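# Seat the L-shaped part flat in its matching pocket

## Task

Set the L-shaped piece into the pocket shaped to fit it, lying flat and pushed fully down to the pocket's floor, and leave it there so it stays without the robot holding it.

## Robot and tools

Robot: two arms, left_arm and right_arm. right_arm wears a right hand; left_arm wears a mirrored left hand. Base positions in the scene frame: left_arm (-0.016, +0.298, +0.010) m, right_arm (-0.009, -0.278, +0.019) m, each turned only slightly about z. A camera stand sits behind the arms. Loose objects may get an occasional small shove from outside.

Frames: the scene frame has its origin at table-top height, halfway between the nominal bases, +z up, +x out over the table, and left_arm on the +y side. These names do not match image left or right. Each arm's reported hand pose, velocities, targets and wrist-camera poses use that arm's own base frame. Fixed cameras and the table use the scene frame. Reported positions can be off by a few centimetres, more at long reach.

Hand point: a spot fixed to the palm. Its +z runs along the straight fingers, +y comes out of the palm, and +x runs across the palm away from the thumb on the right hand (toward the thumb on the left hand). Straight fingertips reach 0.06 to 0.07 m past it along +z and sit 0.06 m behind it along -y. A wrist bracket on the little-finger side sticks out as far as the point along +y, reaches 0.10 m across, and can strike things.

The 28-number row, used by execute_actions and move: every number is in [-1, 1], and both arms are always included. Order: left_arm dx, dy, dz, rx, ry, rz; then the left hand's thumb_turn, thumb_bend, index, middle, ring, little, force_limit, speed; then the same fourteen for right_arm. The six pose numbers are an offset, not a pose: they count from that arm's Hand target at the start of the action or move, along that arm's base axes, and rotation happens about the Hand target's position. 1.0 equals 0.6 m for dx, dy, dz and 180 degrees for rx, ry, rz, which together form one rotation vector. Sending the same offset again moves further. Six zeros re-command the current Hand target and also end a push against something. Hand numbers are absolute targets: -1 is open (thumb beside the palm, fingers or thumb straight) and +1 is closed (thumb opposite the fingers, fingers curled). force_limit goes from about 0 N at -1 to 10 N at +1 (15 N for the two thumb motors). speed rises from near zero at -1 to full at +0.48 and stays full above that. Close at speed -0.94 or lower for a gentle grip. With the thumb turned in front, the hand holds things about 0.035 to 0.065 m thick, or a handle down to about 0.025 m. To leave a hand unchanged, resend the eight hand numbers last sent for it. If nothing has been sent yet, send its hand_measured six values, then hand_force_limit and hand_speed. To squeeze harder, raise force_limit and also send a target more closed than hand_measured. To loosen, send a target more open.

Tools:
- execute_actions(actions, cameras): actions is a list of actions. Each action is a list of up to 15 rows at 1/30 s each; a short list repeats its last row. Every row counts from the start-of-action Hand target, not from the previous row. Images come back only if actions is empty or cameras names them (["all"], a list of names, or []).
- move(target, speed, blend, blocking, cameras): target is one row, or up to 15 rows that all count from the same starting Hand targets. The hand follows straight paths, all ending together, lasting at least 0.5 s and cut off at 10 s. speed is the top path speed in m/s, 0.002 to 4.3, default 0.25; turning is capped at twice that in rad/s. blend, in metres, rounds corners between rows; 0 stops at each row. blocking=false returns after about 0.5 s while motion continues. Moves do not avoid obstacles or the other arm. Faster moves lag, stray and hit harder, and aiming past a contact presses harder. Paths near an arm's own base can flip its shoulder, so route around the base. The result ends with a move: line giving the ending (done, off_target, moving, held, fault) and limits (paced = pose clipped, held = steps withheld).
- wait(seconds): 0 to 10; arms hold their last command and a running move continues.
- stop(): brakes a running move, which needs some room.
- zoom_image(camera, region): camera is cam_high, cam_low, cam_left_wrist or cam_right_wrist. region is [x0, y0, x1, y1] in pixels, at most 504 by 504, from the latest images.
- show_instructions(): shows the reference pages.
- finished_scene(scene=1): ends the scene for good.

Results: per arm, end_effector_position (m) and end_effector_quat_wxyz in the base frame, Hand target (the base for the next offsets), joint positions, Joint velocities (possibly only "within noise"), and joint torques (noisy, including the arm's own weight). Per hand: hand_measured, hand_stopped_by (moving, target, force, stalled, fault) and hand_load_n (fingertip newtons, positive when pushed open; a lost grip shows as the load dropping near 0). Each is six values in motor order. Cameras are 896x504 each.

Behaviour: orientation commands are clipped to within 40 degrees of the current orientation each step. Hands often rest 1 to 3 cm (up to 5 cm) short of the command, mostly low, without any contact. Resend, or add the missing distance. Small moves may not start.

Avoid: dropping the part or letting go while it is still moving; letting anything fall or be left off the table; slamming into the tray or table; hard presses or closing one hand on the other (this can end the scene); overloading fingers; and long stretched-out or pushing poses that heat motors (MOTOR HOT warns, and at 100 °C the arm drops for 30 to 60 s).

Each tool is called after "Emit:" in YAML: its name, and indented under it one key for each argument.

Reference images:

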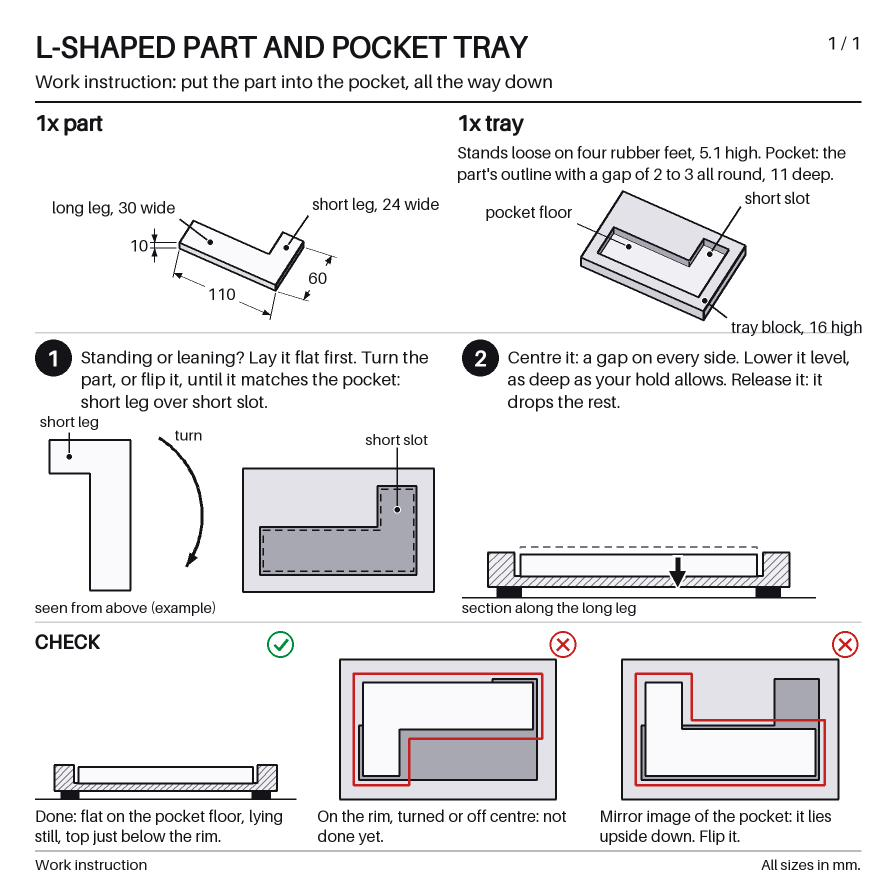

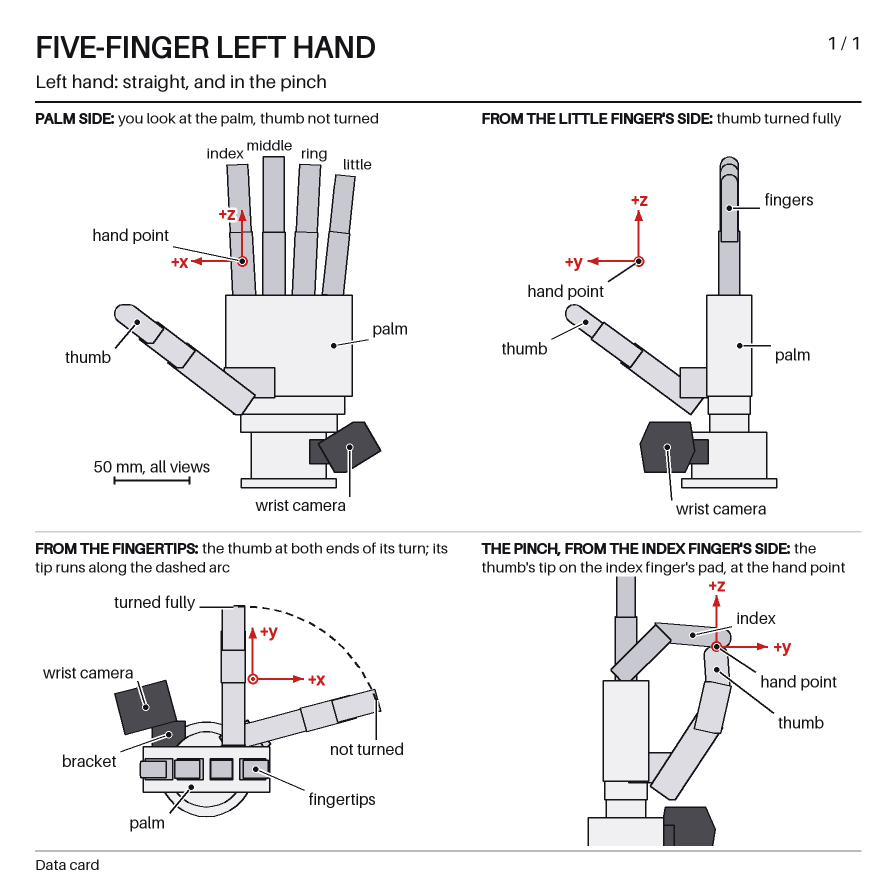

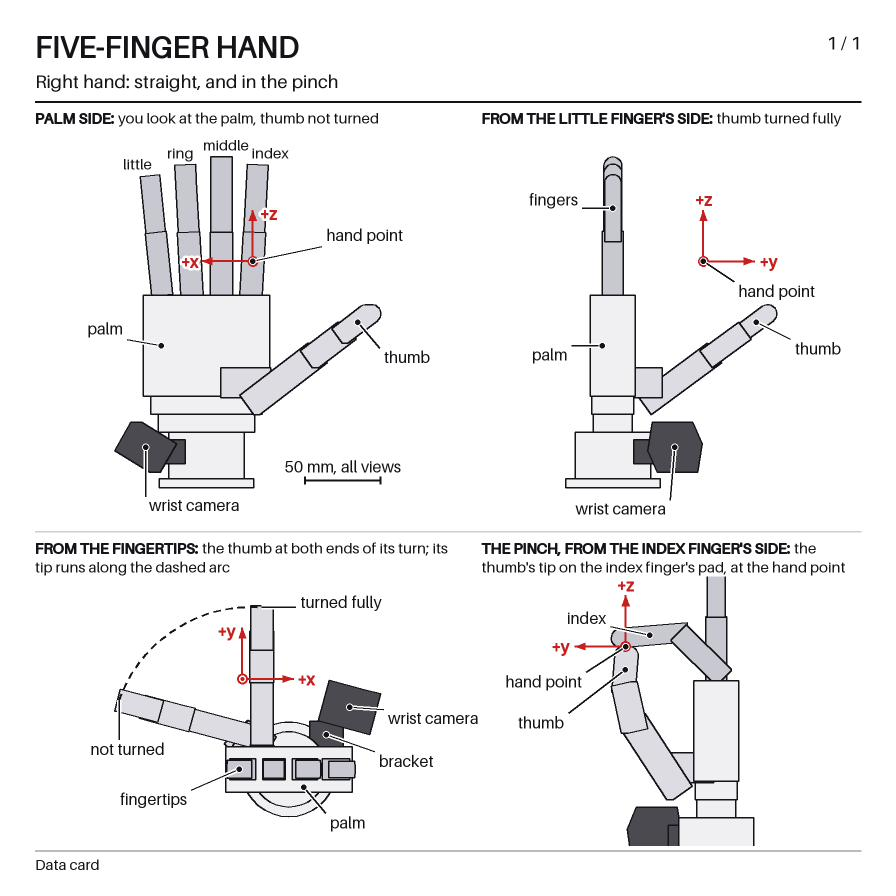

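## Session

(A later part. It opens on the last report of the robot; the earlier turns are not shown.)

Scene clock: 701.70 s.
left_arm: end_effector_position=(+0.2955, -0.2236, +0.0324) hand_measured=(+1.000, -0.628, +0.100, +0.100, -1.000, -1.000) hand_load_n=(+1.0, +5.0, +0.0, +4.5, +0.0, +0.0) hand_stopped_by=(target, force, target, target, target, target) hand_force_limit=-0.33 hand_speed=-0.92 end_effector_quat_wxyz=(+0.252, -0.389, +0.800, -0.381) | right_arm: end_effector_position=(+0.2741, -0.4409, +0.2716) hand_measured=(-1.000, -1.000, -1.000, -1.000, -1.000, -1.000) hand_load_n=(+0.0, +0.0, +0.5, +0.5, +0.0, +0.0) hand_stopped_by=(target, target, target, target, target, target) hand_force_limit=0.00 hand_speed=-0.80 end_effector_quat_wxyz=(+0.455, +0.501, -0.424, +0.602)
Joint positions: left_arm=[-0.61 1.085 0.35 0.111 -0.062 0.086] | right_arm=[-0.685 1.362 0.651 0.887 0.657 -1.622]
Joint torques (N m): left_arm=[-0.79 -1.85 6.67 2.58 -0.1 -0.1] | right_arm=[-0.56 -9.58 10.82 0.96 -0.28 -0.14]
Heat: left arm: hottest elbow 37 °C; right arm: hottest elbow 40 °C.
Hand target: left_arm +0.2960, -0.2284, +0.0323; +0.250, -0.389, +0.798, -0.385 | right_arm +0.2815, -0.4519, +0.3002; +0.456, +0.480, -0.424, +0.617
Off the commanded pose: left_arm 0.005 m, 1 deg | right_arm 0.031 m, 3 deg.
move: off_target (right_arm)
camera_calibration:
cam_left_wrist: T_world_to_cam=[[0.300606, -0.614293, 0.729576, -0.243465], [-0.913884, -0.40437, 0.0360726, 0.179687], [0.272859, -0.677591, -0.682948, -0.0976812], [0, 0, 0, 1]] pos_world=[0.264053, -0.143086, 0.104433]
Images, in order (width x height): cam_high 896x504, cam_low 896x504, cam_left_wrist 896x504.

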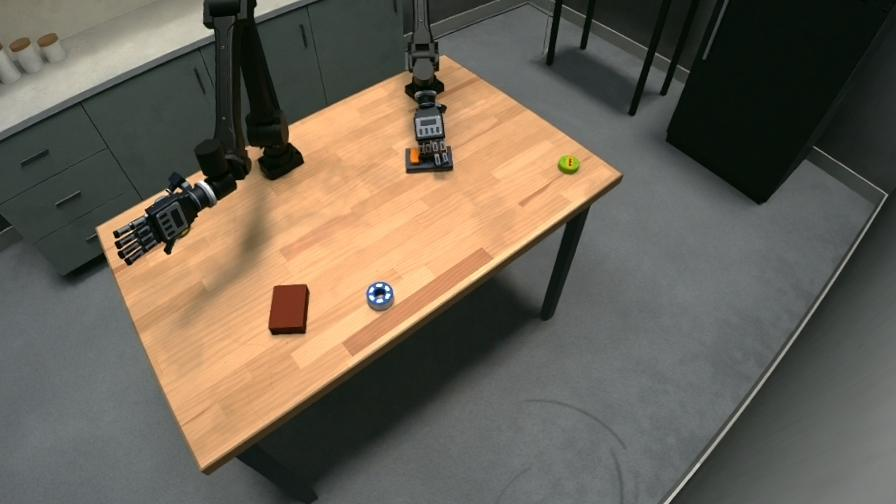

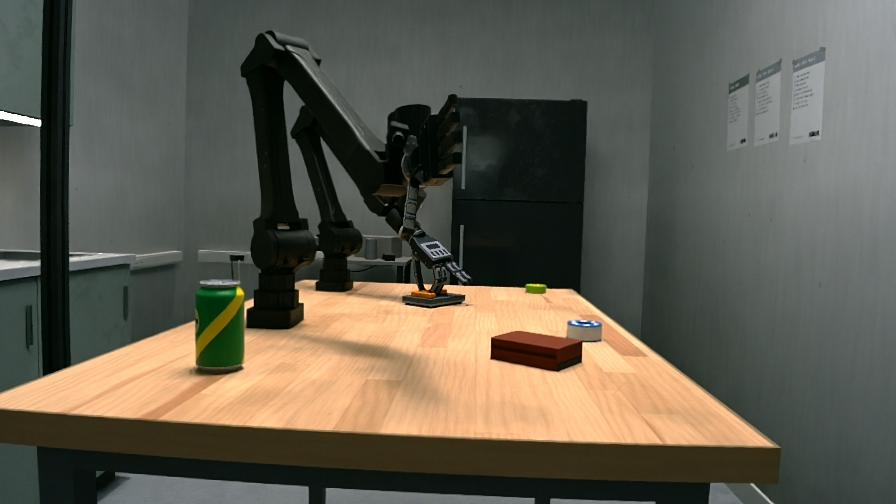

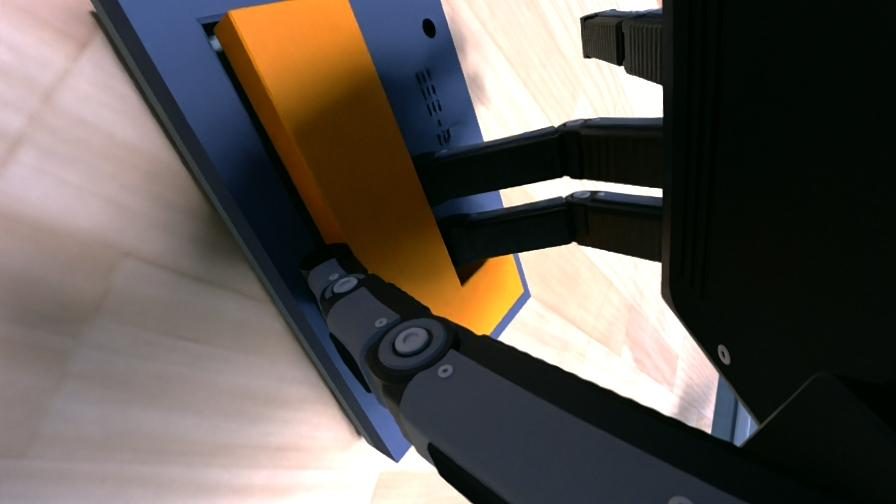

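Emit:
move:
  target: [0.0005,-0.0005,-0.006,0,0,0, 1,-0.42,0.1,0.1,-1,-1,-0.33,-0.92, 0,0,0,0,0,0,-1,-1,-1,-1,-1,-1,0,-0.8]
  speed: 0.03
  cameras: ["cam_high","cam_low","cam_left_wrist"]

Emit:
zoom_image:
  camera: "cam_left_wrist"
  region: [120, 0, 400, 160]

Emit:
zoom_image:
  camera: "cam_low"
  region: [398, 275, 470, 312]

Emit:
zoom_image:
  camera: "cam_high"
  region: [398, 135, 463, 180]

Scene clock: 710.13 s.
left_arm: end_effector_position=(+0.2979, -0.2252, +0.0321) hand_measured=(+1.000, -0.628, +0.100, +0.100, -1.000, -1.000) hand_load_n=(+1.5, +5.5, +0.0, +4.0, +0.0, +0.0) hand_stopped_by=(target, force, target, target, target, target) hand_force_limit=-0.33 hand_speed=-0.92 end_effector_quat_wxyz=(+0.254, -0.389, +0.798, -0.384) | right_arm: end_effector_position=(+0.2741, -0.4409, +0.2716) hand_measured=(-1.000, -1.000, -1.000, -1.000, -1.000, -1.000) hand_load_n=(+0.0, +0.0, +0.0, +0.0, +0.0, +0.0) hand_stopped_by=(target, target, target, target, target, target) hand_force_limit=0.00 hand_speed=-0.80 end_effector_quat_wxyz=(+0.455, +0.501, -0.424, +0.602)
Joint positions: left_arm=[-0.61 1.096 0.348 0.132 -0.062 0.086] | right_arm=[-0.685 1.362 0.651 0.887 0.657 -1.622]
Joint torques (N m): left_arm=[-0.79 -1.67 6.37 2.48 -0.1 -0.1] | right_arm=[-0.5 -9.58 10.93 1.03 -0.29 -0.14]
Heat: left arm: hottest elbow 37 °C; right arm: hottest elbow 40 °C.
Hand target: left_arm +0.2964, -0.2287, +0.0287; +0.250, -0.389, +0.798, -0.385 | right_arm +0.2815, -0.4519, +0.3002; +0.456, +0.480, -0.424, +0.617
Off the commanded pose: left_arm 0.005 m, 0 deg | right_arm 0.031 m, 3 deg.
move: off_target (right_arm)
camera_calibration:
cam_left_wrist: T_world_to_cam=[[0.295204, -0.61009, 0.735286, -0.242454], [-0.913965, -0.404588, 0.031241, 0.181284], [0.278428, -0.681248, -0.677037, -0.102331], [0, 0, 0, 1]] pos_world=[0.265753, -0.144287, 0.103328]
Images, in order (width x height): cam_high 896x504, cam_low 896x504, cam_left_wrist 896x504.

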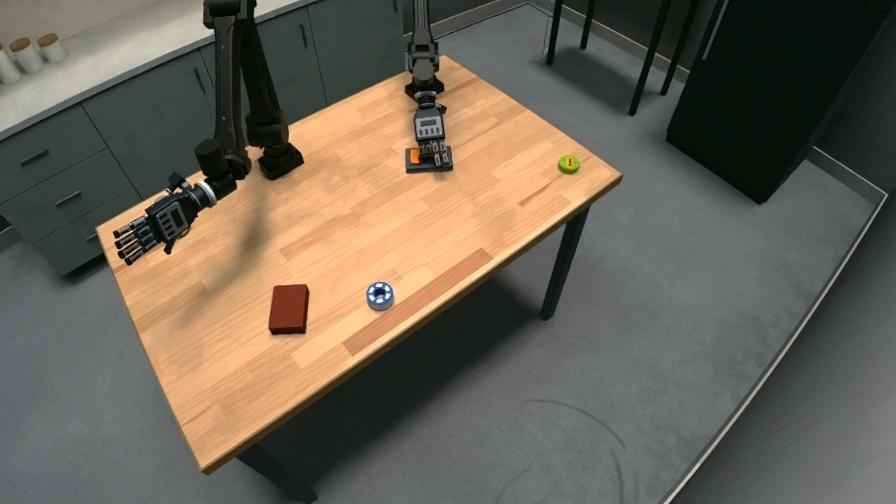

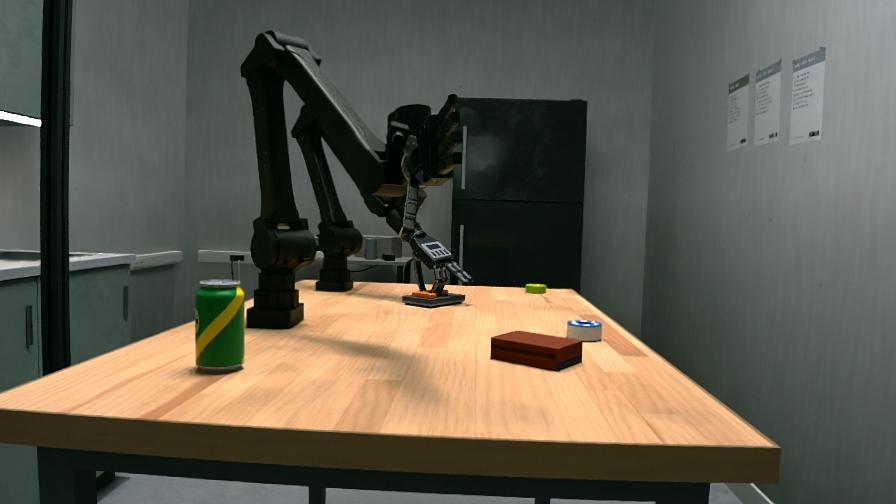

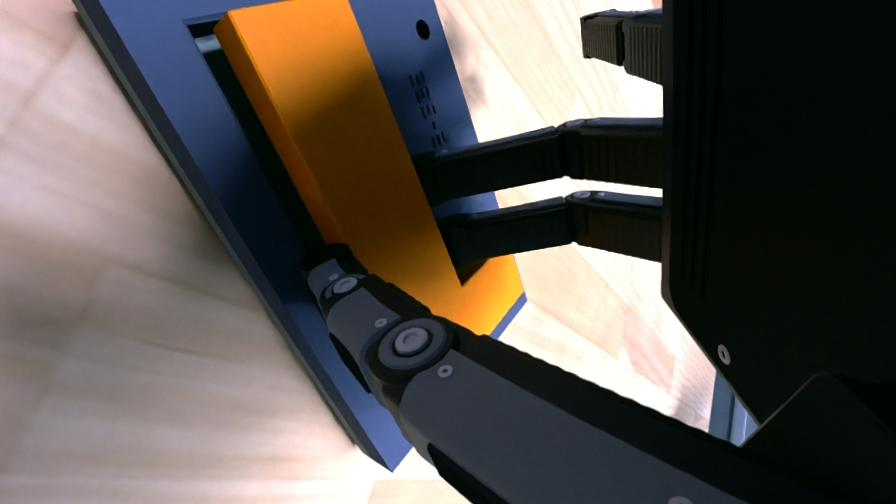

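Scaled by 1.800 from the camera's 896x504 image, which has a finer 1280x720 frame.

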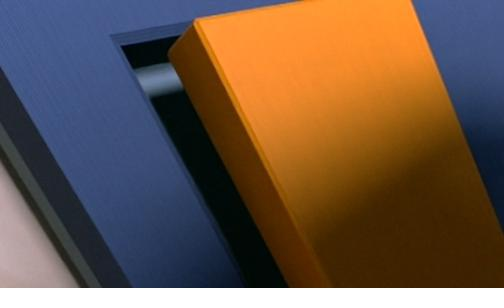

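Scaled by 7.000 from the camera's 896x504 image, which has a finer 1280x720 frame.

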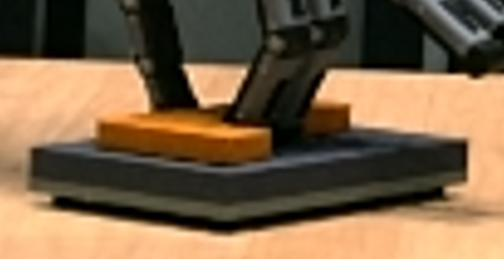

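Scaled by 7.754 from the camera's 896x504 image, which has a finer 1280x720 frame.

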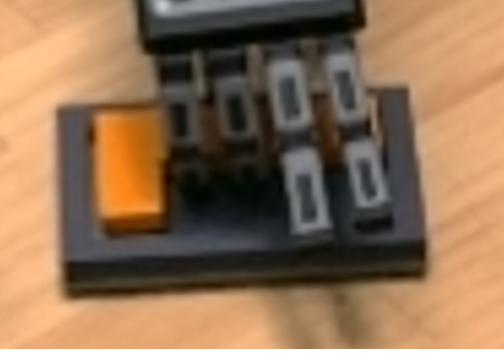

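Emit:
move:
  target: [-0.004,0.003,0.003,0,0,0,1,-0.42,0.1,0.1,-1,-1,-0.33,-0.92,0,0,0,0,0,0,-1,-1,-1,-1,-1,-1,0,-0.8]
  speed: 0.04
  cameras: ["cam_left_wrist","cam_high","cam_low"]

Scene clock: 722.70 s.
left_arm: end_effector_position=(+0.2978, -0.2251, +0.0319) hand_measured=(+1.000, -0.628, +0.100, +0.100, -1.000, -1.000) hand_load_n=(+1.0, +5.5, +0.0, +4.0, +0.0, +0.0) hand_stopped_by=(target, force, target, target, target, target) hand_force_limit=-0.33 hand_speed=-0.92 end_effector_quat_wxyz=(+0.254, -0.389, +0.798, -0.384) | right_arm: end_effector_position=(+0.2741, -0.4409, +0.2716) hand_measured=(-1.000, -1.000, -1.000, -1.000, -1.000, -1.000) hand_load_n=(+0.0, +0.0, +0.0, +0.0, +0.0, +0.0) hand_stopped_by=(target, target, target, target, target, target) hand_force_limit=0.00 hand_speed=-0.80 end_effector_quat_wxyz=(+0.455, +0.501, -0.424, +0.602)
Joint positions: left_arm=[-0.61 1.096 0.348 0.132 -0.062 0.086] | right_arm=[-0.685 1.362 0.651 0.887 0.657 -1.622]
Joint torques (N m): left_arm=[-0.79 -3.02 6.09 1.92 -0.09 -0.1] | right_arm=[-0.62 -9.76 10.95 0.95 -0.27 -0.13]
Heat: left arm: hottest elbow 38 °C; right arm: hottest elbow 40 °C.
Hand target: left_arm +0.2940, -0.2269, +0.0305; +0.251, -0.389, +0.798, -0.385 | right_arm +0.2815, -0.4519, +0.3002; +0.456, +0.480, -0.424, +0.617
Off the commanded pose: left_arm 0.004 m, 0 deg | right_arm 0.031 m, 3 deg.
move: off_target (right_arm)
camera_calibration:
cam_left_wrist: T_world_to_cam=[[0.295451, -0.610303, 0.73501, -0.242358], [-0.913948, -0.404614, 0.0314142, 0.18121], [0.278223, -0.681042, -0.677329, -0.102188], [0, 0, 0, 1]] pos_world=[0.265653, -0.144187, 0.103228]
Images, in order (width x height): cam_high 896x504, cam_low 896x504, cam_left_wrist 896x504.

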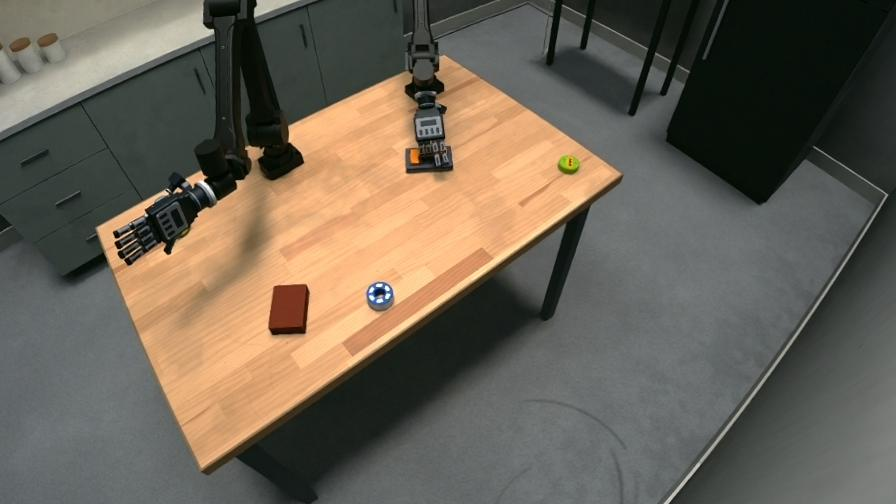

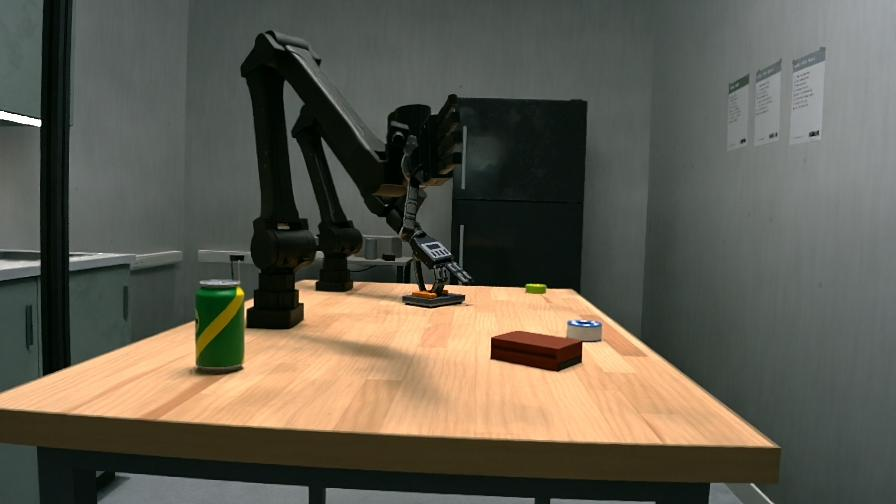

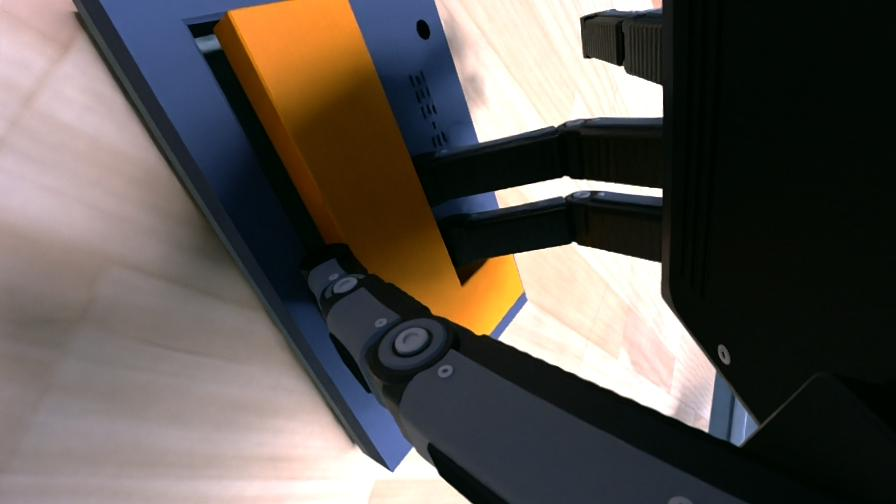

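Emit:
move:
  target: [-0.005,0.003,0.003,0,0,0,1,-0.42,0.1,0.1,-1,-1,-0.33,-0.92,0,0,0,0,0,0,-1,-1,-1,-1,-1,-1,0,-0.8]
  speed: 0.04
  cameras: ["cam_left_wrist"]

Emit:
zoom_image:
  camera: "cam_left_wrist"
  region: [120, 0, 400, 160]

Scene clock: 726.70 s.
left_arm: end_effector_position=(+0.2955, -0.2236, +0.0322) hand_measured=(+1.000, -0.628, +0.100, +0.100, -1.000, -1.000) hand_load_n=(+1.0, +5.0, +0.0, +5.0, +0.0, +0.0) hand_stopped_by=(target, force, target, target, target, target) hand_force_limit=-0.33 hand_speed=-0.92 end_effector_quat_wxyz=(+0.254, -0.389, +0.797, -0.385) | right_arm: end_effector_position=(+0.2741, -0.4409, +0.2716) hand_measured=(-1.000, -1.000, -1.000, -1.000, -1.000, -1.000) hand_load_n=(+0.0, +0.0, +0.0, +0.0, +0.0, +0.0) hand_stopped_by=(target, target, target, target, target, target) hand_force_limit=0.00 hand_speed=-0.80 end_effector_quat_wxyz=(+0.455, +0.501, -0.424, +0.602)
Joint positions: left_arm=[-0.611 1.084 0.341 0.13 -0.063 0.085] | right_arm=[-0.685 1.362 0.651 0.887 0.657 -1.622]
Joint torques (N m): left_arm=[-0.85 -3.49 6.27 1.39 -0.1 -0.1] | right_arm=[-0.56 -9.64 10.86 1.02 -0.27 -0.13]
Heat: left arm: hottest elbow 38 °C; right arm: hottest elbow 40 °C.
Hand target: left_arm +0.2911, -0.2252, +0.0325; +0.251, -0.389, +0.798, -0.385 | right_arm +0.2815, -0.4519, +0.3002; +0.456, +0.480, -0.424, +0.617
Off the commanded pose: left_arm 0.005 m, 0 deg | right_arm 0.031 m, 3 deg.
move: off_target (right_arm)
camera_calibration:
cam_left_wrist: T_world_to_cam=[[0.295001, -0.608864, 0.736382, -0.240564], [-0.913631, -0.405373, 0.0308333, 0.179529], [0.279736, -0.681878, -0.675863, -0.101033], [0, 0, 0, 1]] pos_world=[0.263252, -0.142587, 0.103327]
Images, in order (width x height): cam_left_wrist 896x504.

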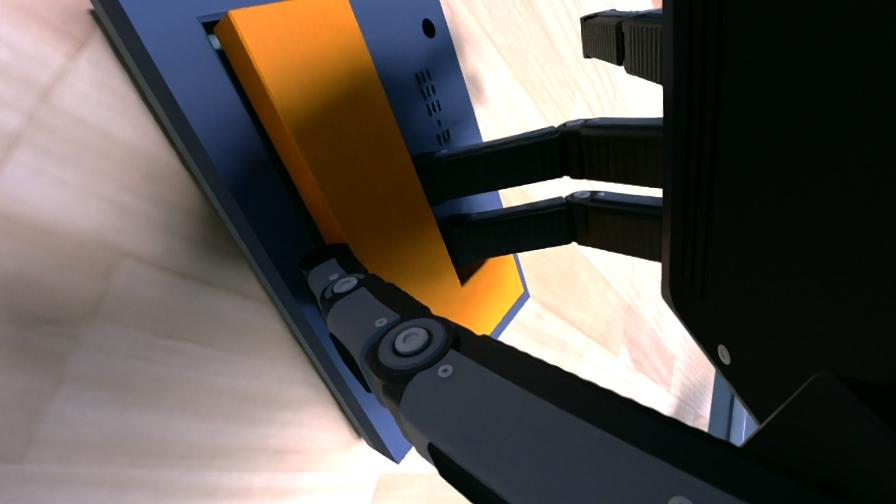

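Scaled by 1.800 from the camera's 896x504 image, which has a finer 1280x720 frame.

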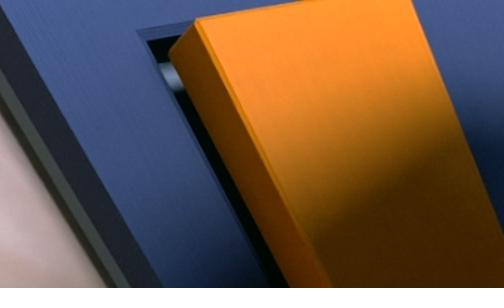

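Emit:
move:
  target: [0,0,-0.005,0,0,0,1,-0.42,0.1,0.1,-1,-1,-0.33,-0.92,0,0,0,0,0,0,-1,-1,-1,-1,-1,-1,0,-0.8]
  speed: 0.04
  cameras: ["cam_left_wrist"]

Emit:
zoom_image:
  camera: "cam_left_wrist"
  region: [120, 0, 400, 160]

Scene clock: 741.07 s.
left_arm: end_effector_position=(+0.2952, -0.2234, +0.0318) hand_measured=(+1.000, -0.628, +0.100, +0.100, -1.000, -1.000) hand_load_n=(+1.0, +5.0, +0.0, +4.5, +0.0, +0.0) hand_stopped_by=(target, force, target, target, target, target) hand_force_limit=-0.33 hand_speed=-0.92 end_effector_quat_wxyz=(+0.254, -0.389, +0.797, -0.385) | right_arm: end_effector_position=(+0.2741, -0.4409, +0.2716) hand_measured=(-1.000, -1.000, -1.000, -1.000, -1.000, -1.000) hand_load_n=(+0.0, +0.0, +0.0, +0.0, +0.0, -0.5) hand_stopped_by=(target, target, target, target, target, target) hand_force_limit=0.00 hand_speed=-0.80 end_effector_quat_wxyz=(+0.455, +0.501, -0.424, +0.602)
Joint positions: left_arm=[-0.611 1.084 0.34 0.13 -0.063 0.084] | right_arm=[-0.685 1.362 0.651 0.887 0.657 -1.622]
Joint torques (N m): left_arm=[-0.79 -2.67 5.97 2.06 -0.09 -0.09] | right_arm=[-0.79 -9.52 10.88 1.01 -0.3 -0.14]
Heat: left arm: hottest elbow 37 °C; right arm: hottest elbow 40 °C.
Hand target: left_arm +0.2910, -0.2251, +0.0293; +0.250, -0.389, +0.798, -0.385 | right_arm +0.2815, -0.4519, +0.3002; +0.456, +0.480, -0.424, +0.617
Off the commanded pose: left_arm 0.005 m, 0 deg | right_arm 0.031 m, 3 deg.
move: off_target (right_arm)
camera_calibration:
cam_left_wrist: T_world_to_cam=[[0.295712, -0.608954, 0.736022, -0.240357], [-0.9135, -0.405625, 0.03142, 0.179174], [0.279416, -0.681647, -0.676228, -0.100929], [0, 0, 0, 1]] pos_world=[0.262952, -0.142487, 0.103027]
Images, in order (width x height): cam_left_wrist 896x504.

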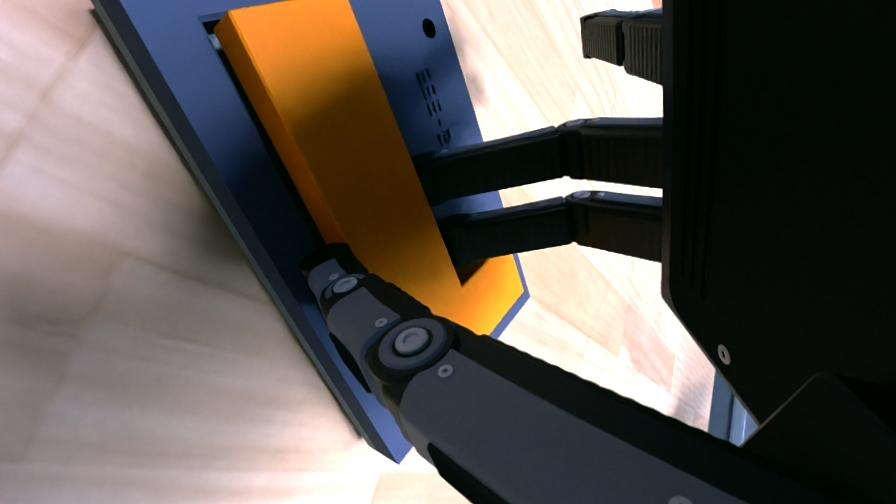

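Scaled by 1.800 from the camera's 896x504 image, which has a finer 1280x720 frame.

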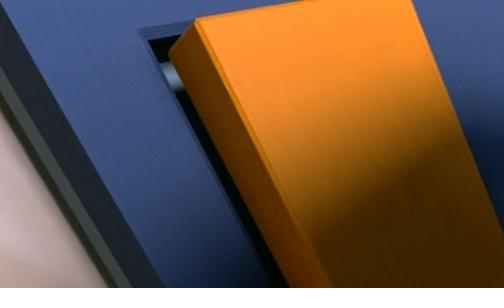

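Emit:
move:
  target: [0.001,0,-0.006,0,0,0,1,-0.42,0.1,0.1,-1,-1,-0.33,-0.92,0,0,0,0,0,0,-1,-1,-1,-1,-1,-1,0,-0.8]
  speed: 0.04
  cameras: ["cam_left_wrist"]

Emit:
zoom_image:
  camera: "cam_left_wrist"
  region: [120, 0, 400, 160]

Scene clock: 744.23 s.
left_arm: end_effector_position=(+0.2954, -0.2236, +0.0318) hand_measured=(+1.000, -0.628, +0.100, +0.100, -1.000, -1.000) hand_load_n=(+1.0, +5.5, +0.0, +4.0, +0.0, +0.0) hand_stopped_by=(target, force, target, target, target, target) hand_force_limit=-0.33 hand_speed=-0.92 end_effector_quat_wxyz=(+0.255, -0.389, +0.796, -0.388) | right_arm: end_effector_position=(+0.2741, -0.4409, +0.2716) hand_measured=(-1.000, -1.000, -1.000, -1.000, -1.000, -1.000) hand_load_n=(+0.5, +0.0, +0.0, +0.0, +0.0, +0.0) hand_stopped_by=(target, target, target, target, target, target) hand_force_limit=0.00 hand_speed=-0.80 end_effector_quat_wxyz=(+0.455, +0.501, -0.424, +0.602)
Joint positions: left_arm=[-0.611 1.084 0.335 0.143 -0.063 0.084] | right_arm=[-0.685 1.362 0.651 0.887 0.657 -1.622]
Joint torques (N m): left_arm=[-0.73 -1.49 6.05 2.29 -0.05 -0.08] | right_arm=[-0.67 -9.88 10.86 1.02 -0.28 -0.13]
Heat: left arm: hottest elbow 37 °C; right arm: hottest elbow 40 °C.
Hand target: left_arm +0.2917, -0.2252, +0.0258; +0.251, -0.389, +0.798, -0.385 | right_arm +0.2815, -0.4519, +0.3002; +0.456, +0.480, -0.424, +0.617
Off the commanded pose: left_arm 0.007 m, 1 deg | right_arm 0.031 m, 3 deg.
move: off_target (right_arm)
camera_calibration:
cam_left_wrist: T_world_to_cam=[[0.290875, -0.605524, 0.740765, -0.238428], [-0.913708, -0.405451, 0.0273561, 0.179495], [0.283779, -0.6848, -0.671207, -0.103226], [0, 0, 0, 1]] pos_world=[0.262652, -0.142287, 0.102423]
Images, in order (width x height): cam_left_wrist 896x504.

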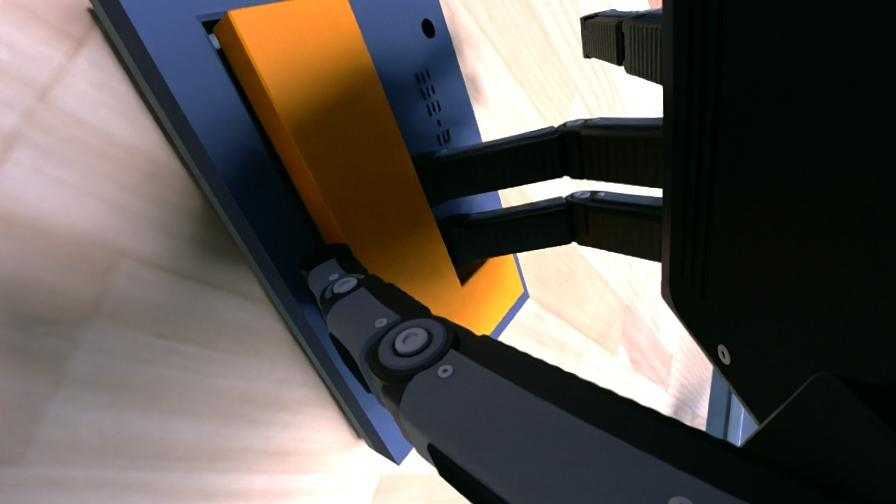

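Scaled by 1.800 from the camera's 896x504 image, which has a finer 1280x720 frame.

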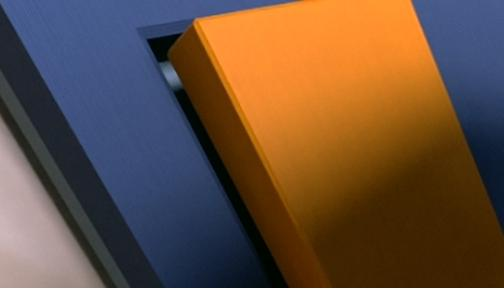

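Emit:
wait:
  seconds: 0.1
  cameras: ["cam_high","cam_low"]

Emit:
zoom_image:
  camera: "cam_low"
  region: [398, 275, 470, 312]

Emit:
zoom_image:
  camera: "cam_high"
  region: [398, 135, 463, 180]

Scene clock: 750.93 s.
left_arm: end_effector_position=(+0.2954, -0.2236, +0.0318) hand_measured=(+1.000, -0.628, +0.100, +0.100, -1.000, -1.000) hand_load_n=(+1.5, +5.0, +0.0, +3.5, +0.0, +0.0) hand_stopped_by=(target, force, target, target, target, target) hand_force_limit=-0.33 hand_speed=-0.92 end_effector_quat_wxyz=(+0.255, -0.389, +0.796, -0.388) | right_arm: end_effector_position=(+0.2741, -0.4409, +0.2716) hand_measured=(-1.000, -1.000, -1.000, -1.000, -1.000, -1.000) hand_load_n=(+0.0, +0.0, +0.0, +0.0, +0.0, +0.0) hand_stopped_by=(target, target, target, target, target, target) hand_force_limit=0.00 hand_speed=-0.80 end_effector_quat_wxyz=(+0.455, +0.501, -0.424, +0.602)
Joint positions: left_arm=[-0.611 1.084 0.335 0.143 -0.063 0.084] | right_arm=[-0.685 1.362 0.651 0.887 0.657 -1.622]
Joint torques (N m): left_arm=[-0.73 -1.55 6.05 2.29 -0.05 -0.08] | right_arm=[-0.56 -9.7 10.92 1.02 -0.27 -0.14]
Heat: left arm: hottest elbow 37 °C; right arm: hottest elbow 40 °C.
Hand target: left_arm +0.2917, -0.2252, +0.0258; +0.251, -0.389, +0.798, -0.385 | right_arm +0.2815, -0.4519, +0.3002; +0.456, +0.480, -0.424, +0.617
Off the commanded pose: left_arm 0.007 m, 1 deg | right_arm 0.031 m, 3 deg.
wait: 0.10 s; at rest from the start
Images, in order (width x height): cam_high 896x504, cam_low 896x504.

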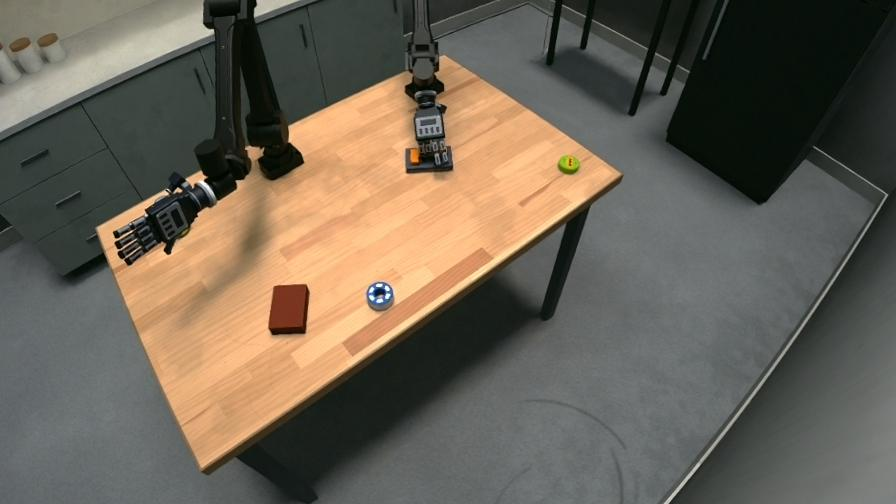

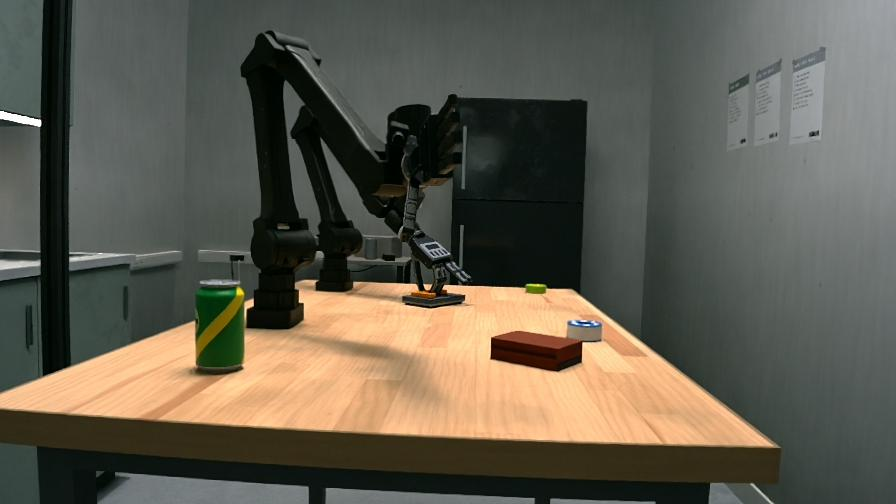

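Scaled by 7.000 from the camera's 896x504 image, which has a finer 1280x720 frame.

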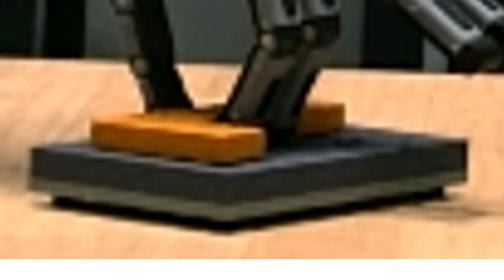

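Scaled by 7.754 from the camera's 896x504 image, which has a finer 1280x720 frame.

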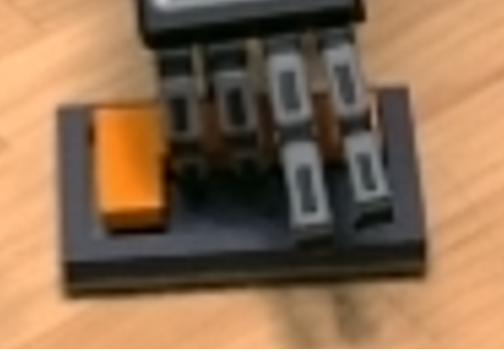

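Emit:
move:
  target: [0,0,0,0,0,0,1,-0.9,0.1,0.1,-1,-1,-0.33,-0.92,0,0,0,0,0,0,-1,-1,-1,-1,-1,-1,0,-0.8]
  speed: 0.04
  cameras: ["cam_left_wrist","cam_high","cam_low"]

Emit:
zoom_image:
  camera: "cam_left_wrist"
  region: [120, 0, 400, 160]

Emit:
zoom_image:
  camera: "cam_low"
  region: [398, 275, 470, 312]

Scene clock: 770.23 s.
left_arm: end_effector_position=(+0.2953, -0.2236, +0.0317) hand_measured=(+1.000, -0.900, +0.100, +0.100, -1.000, -1.000) hand_load_n=(+0.0, +0.0, +0.0, +0.0, +0.0, +0.0) hand_stopped_by=(target, target, target, target, target, target) hand_force_limit=-0.33 hand_speed=-0.92 end_effector_quat_wxyz=(+0.256, -0.389, +0.795, -0.388) | right_arm: end_effector_position=(+0.2741, -0.4409, +0.2716) hand_measured=(-1.000, -1.000, -1.000, -1.000, -1.000, -1.000) hand_load_n=(+0.0, +0.0, +0.0, +0.0, +0.0, +0.0) hand_stopped_by=(target, target, target, target, target, target) hand_force_limit=0.00 hand_speed=-0.80 end_effector_quat_wxyz=(+0.455, +0.501, -0.424, +0.602)
Joint positions: left_arm=[-0.611 1.084 0.334 0.145 -0.063 0.084] | right_arm=[-0.685 1.362 0.651 0.887 0.657 -1.622]
Joint torques (N m): left_arm=[-0.67 -1.49 6.12 2.18 -0.05 -0.08] | right_arm=[-0.67 -9.82 10.86 0.96 -0.27 -0.13]
Heat: left arm: hottest elbow 37 °C; right arm: hottest elbow 40 °C.
Hand target: left_arm +0.2916, -0.2251, +0.0258; +0.251, -0.389, +0.798, -0.385 | right_arm +0.2815, -0.4519, +0.3002; +0.456, +0.480, -0.424, +0.617
Off the commanded pose: left_arm 0.007 m, 1 deg | right_arm 0.031 m, 3 deg.
move: off_target (right_arm)
camera_calibration:
cam_left_wrist: T_world_to_cam=[[0.290473, -0.60475, 0.741554, -0.238055], [-0.913612, -0.405688, 0.0270232, 0.179425], [0.284498, -0.685342, -0.670349, -0.103618], [0, 0, 0, 1]] pos_world=[0.262552, -0.142187, 0.102222]
Images, in order (width x height): cam_high 896x504, cam_low 896x504, cam_left_wrist 896x504.

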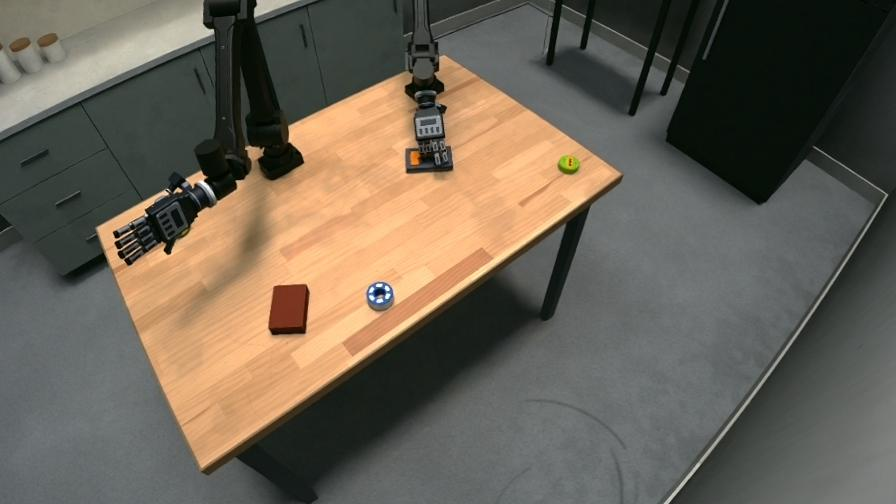

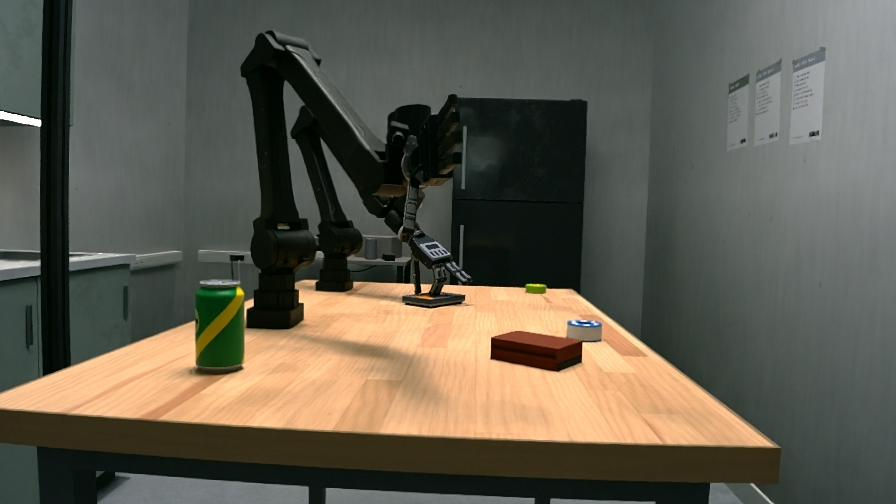

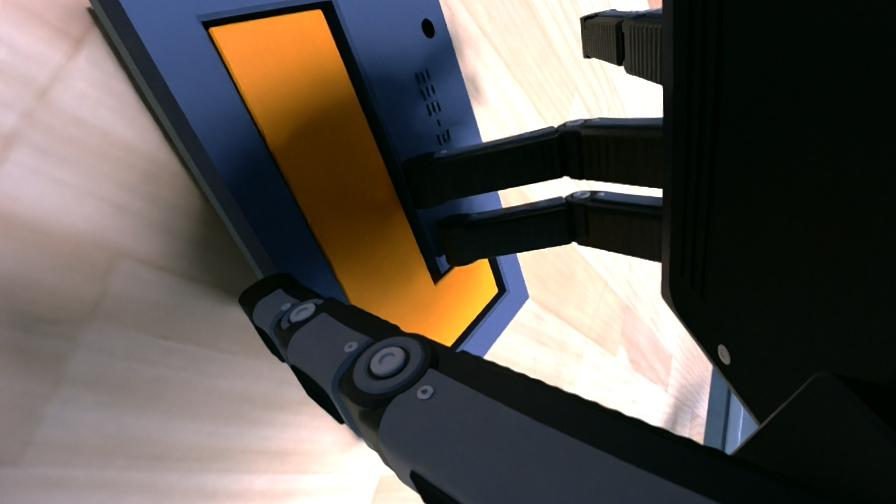

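Scaled by 1.800 from the camera's 896x504 image, which has a finer 1280x720 frame.

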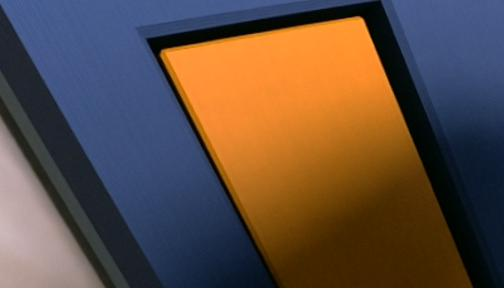

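Scaled by 7.000 from the camera's 896x504 image, which has a finer 1280x720 frame.

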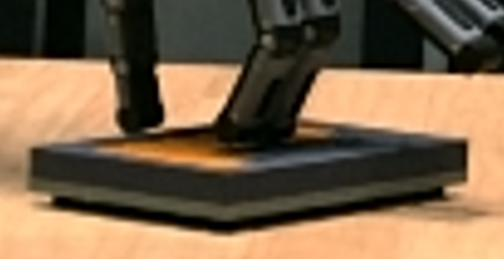

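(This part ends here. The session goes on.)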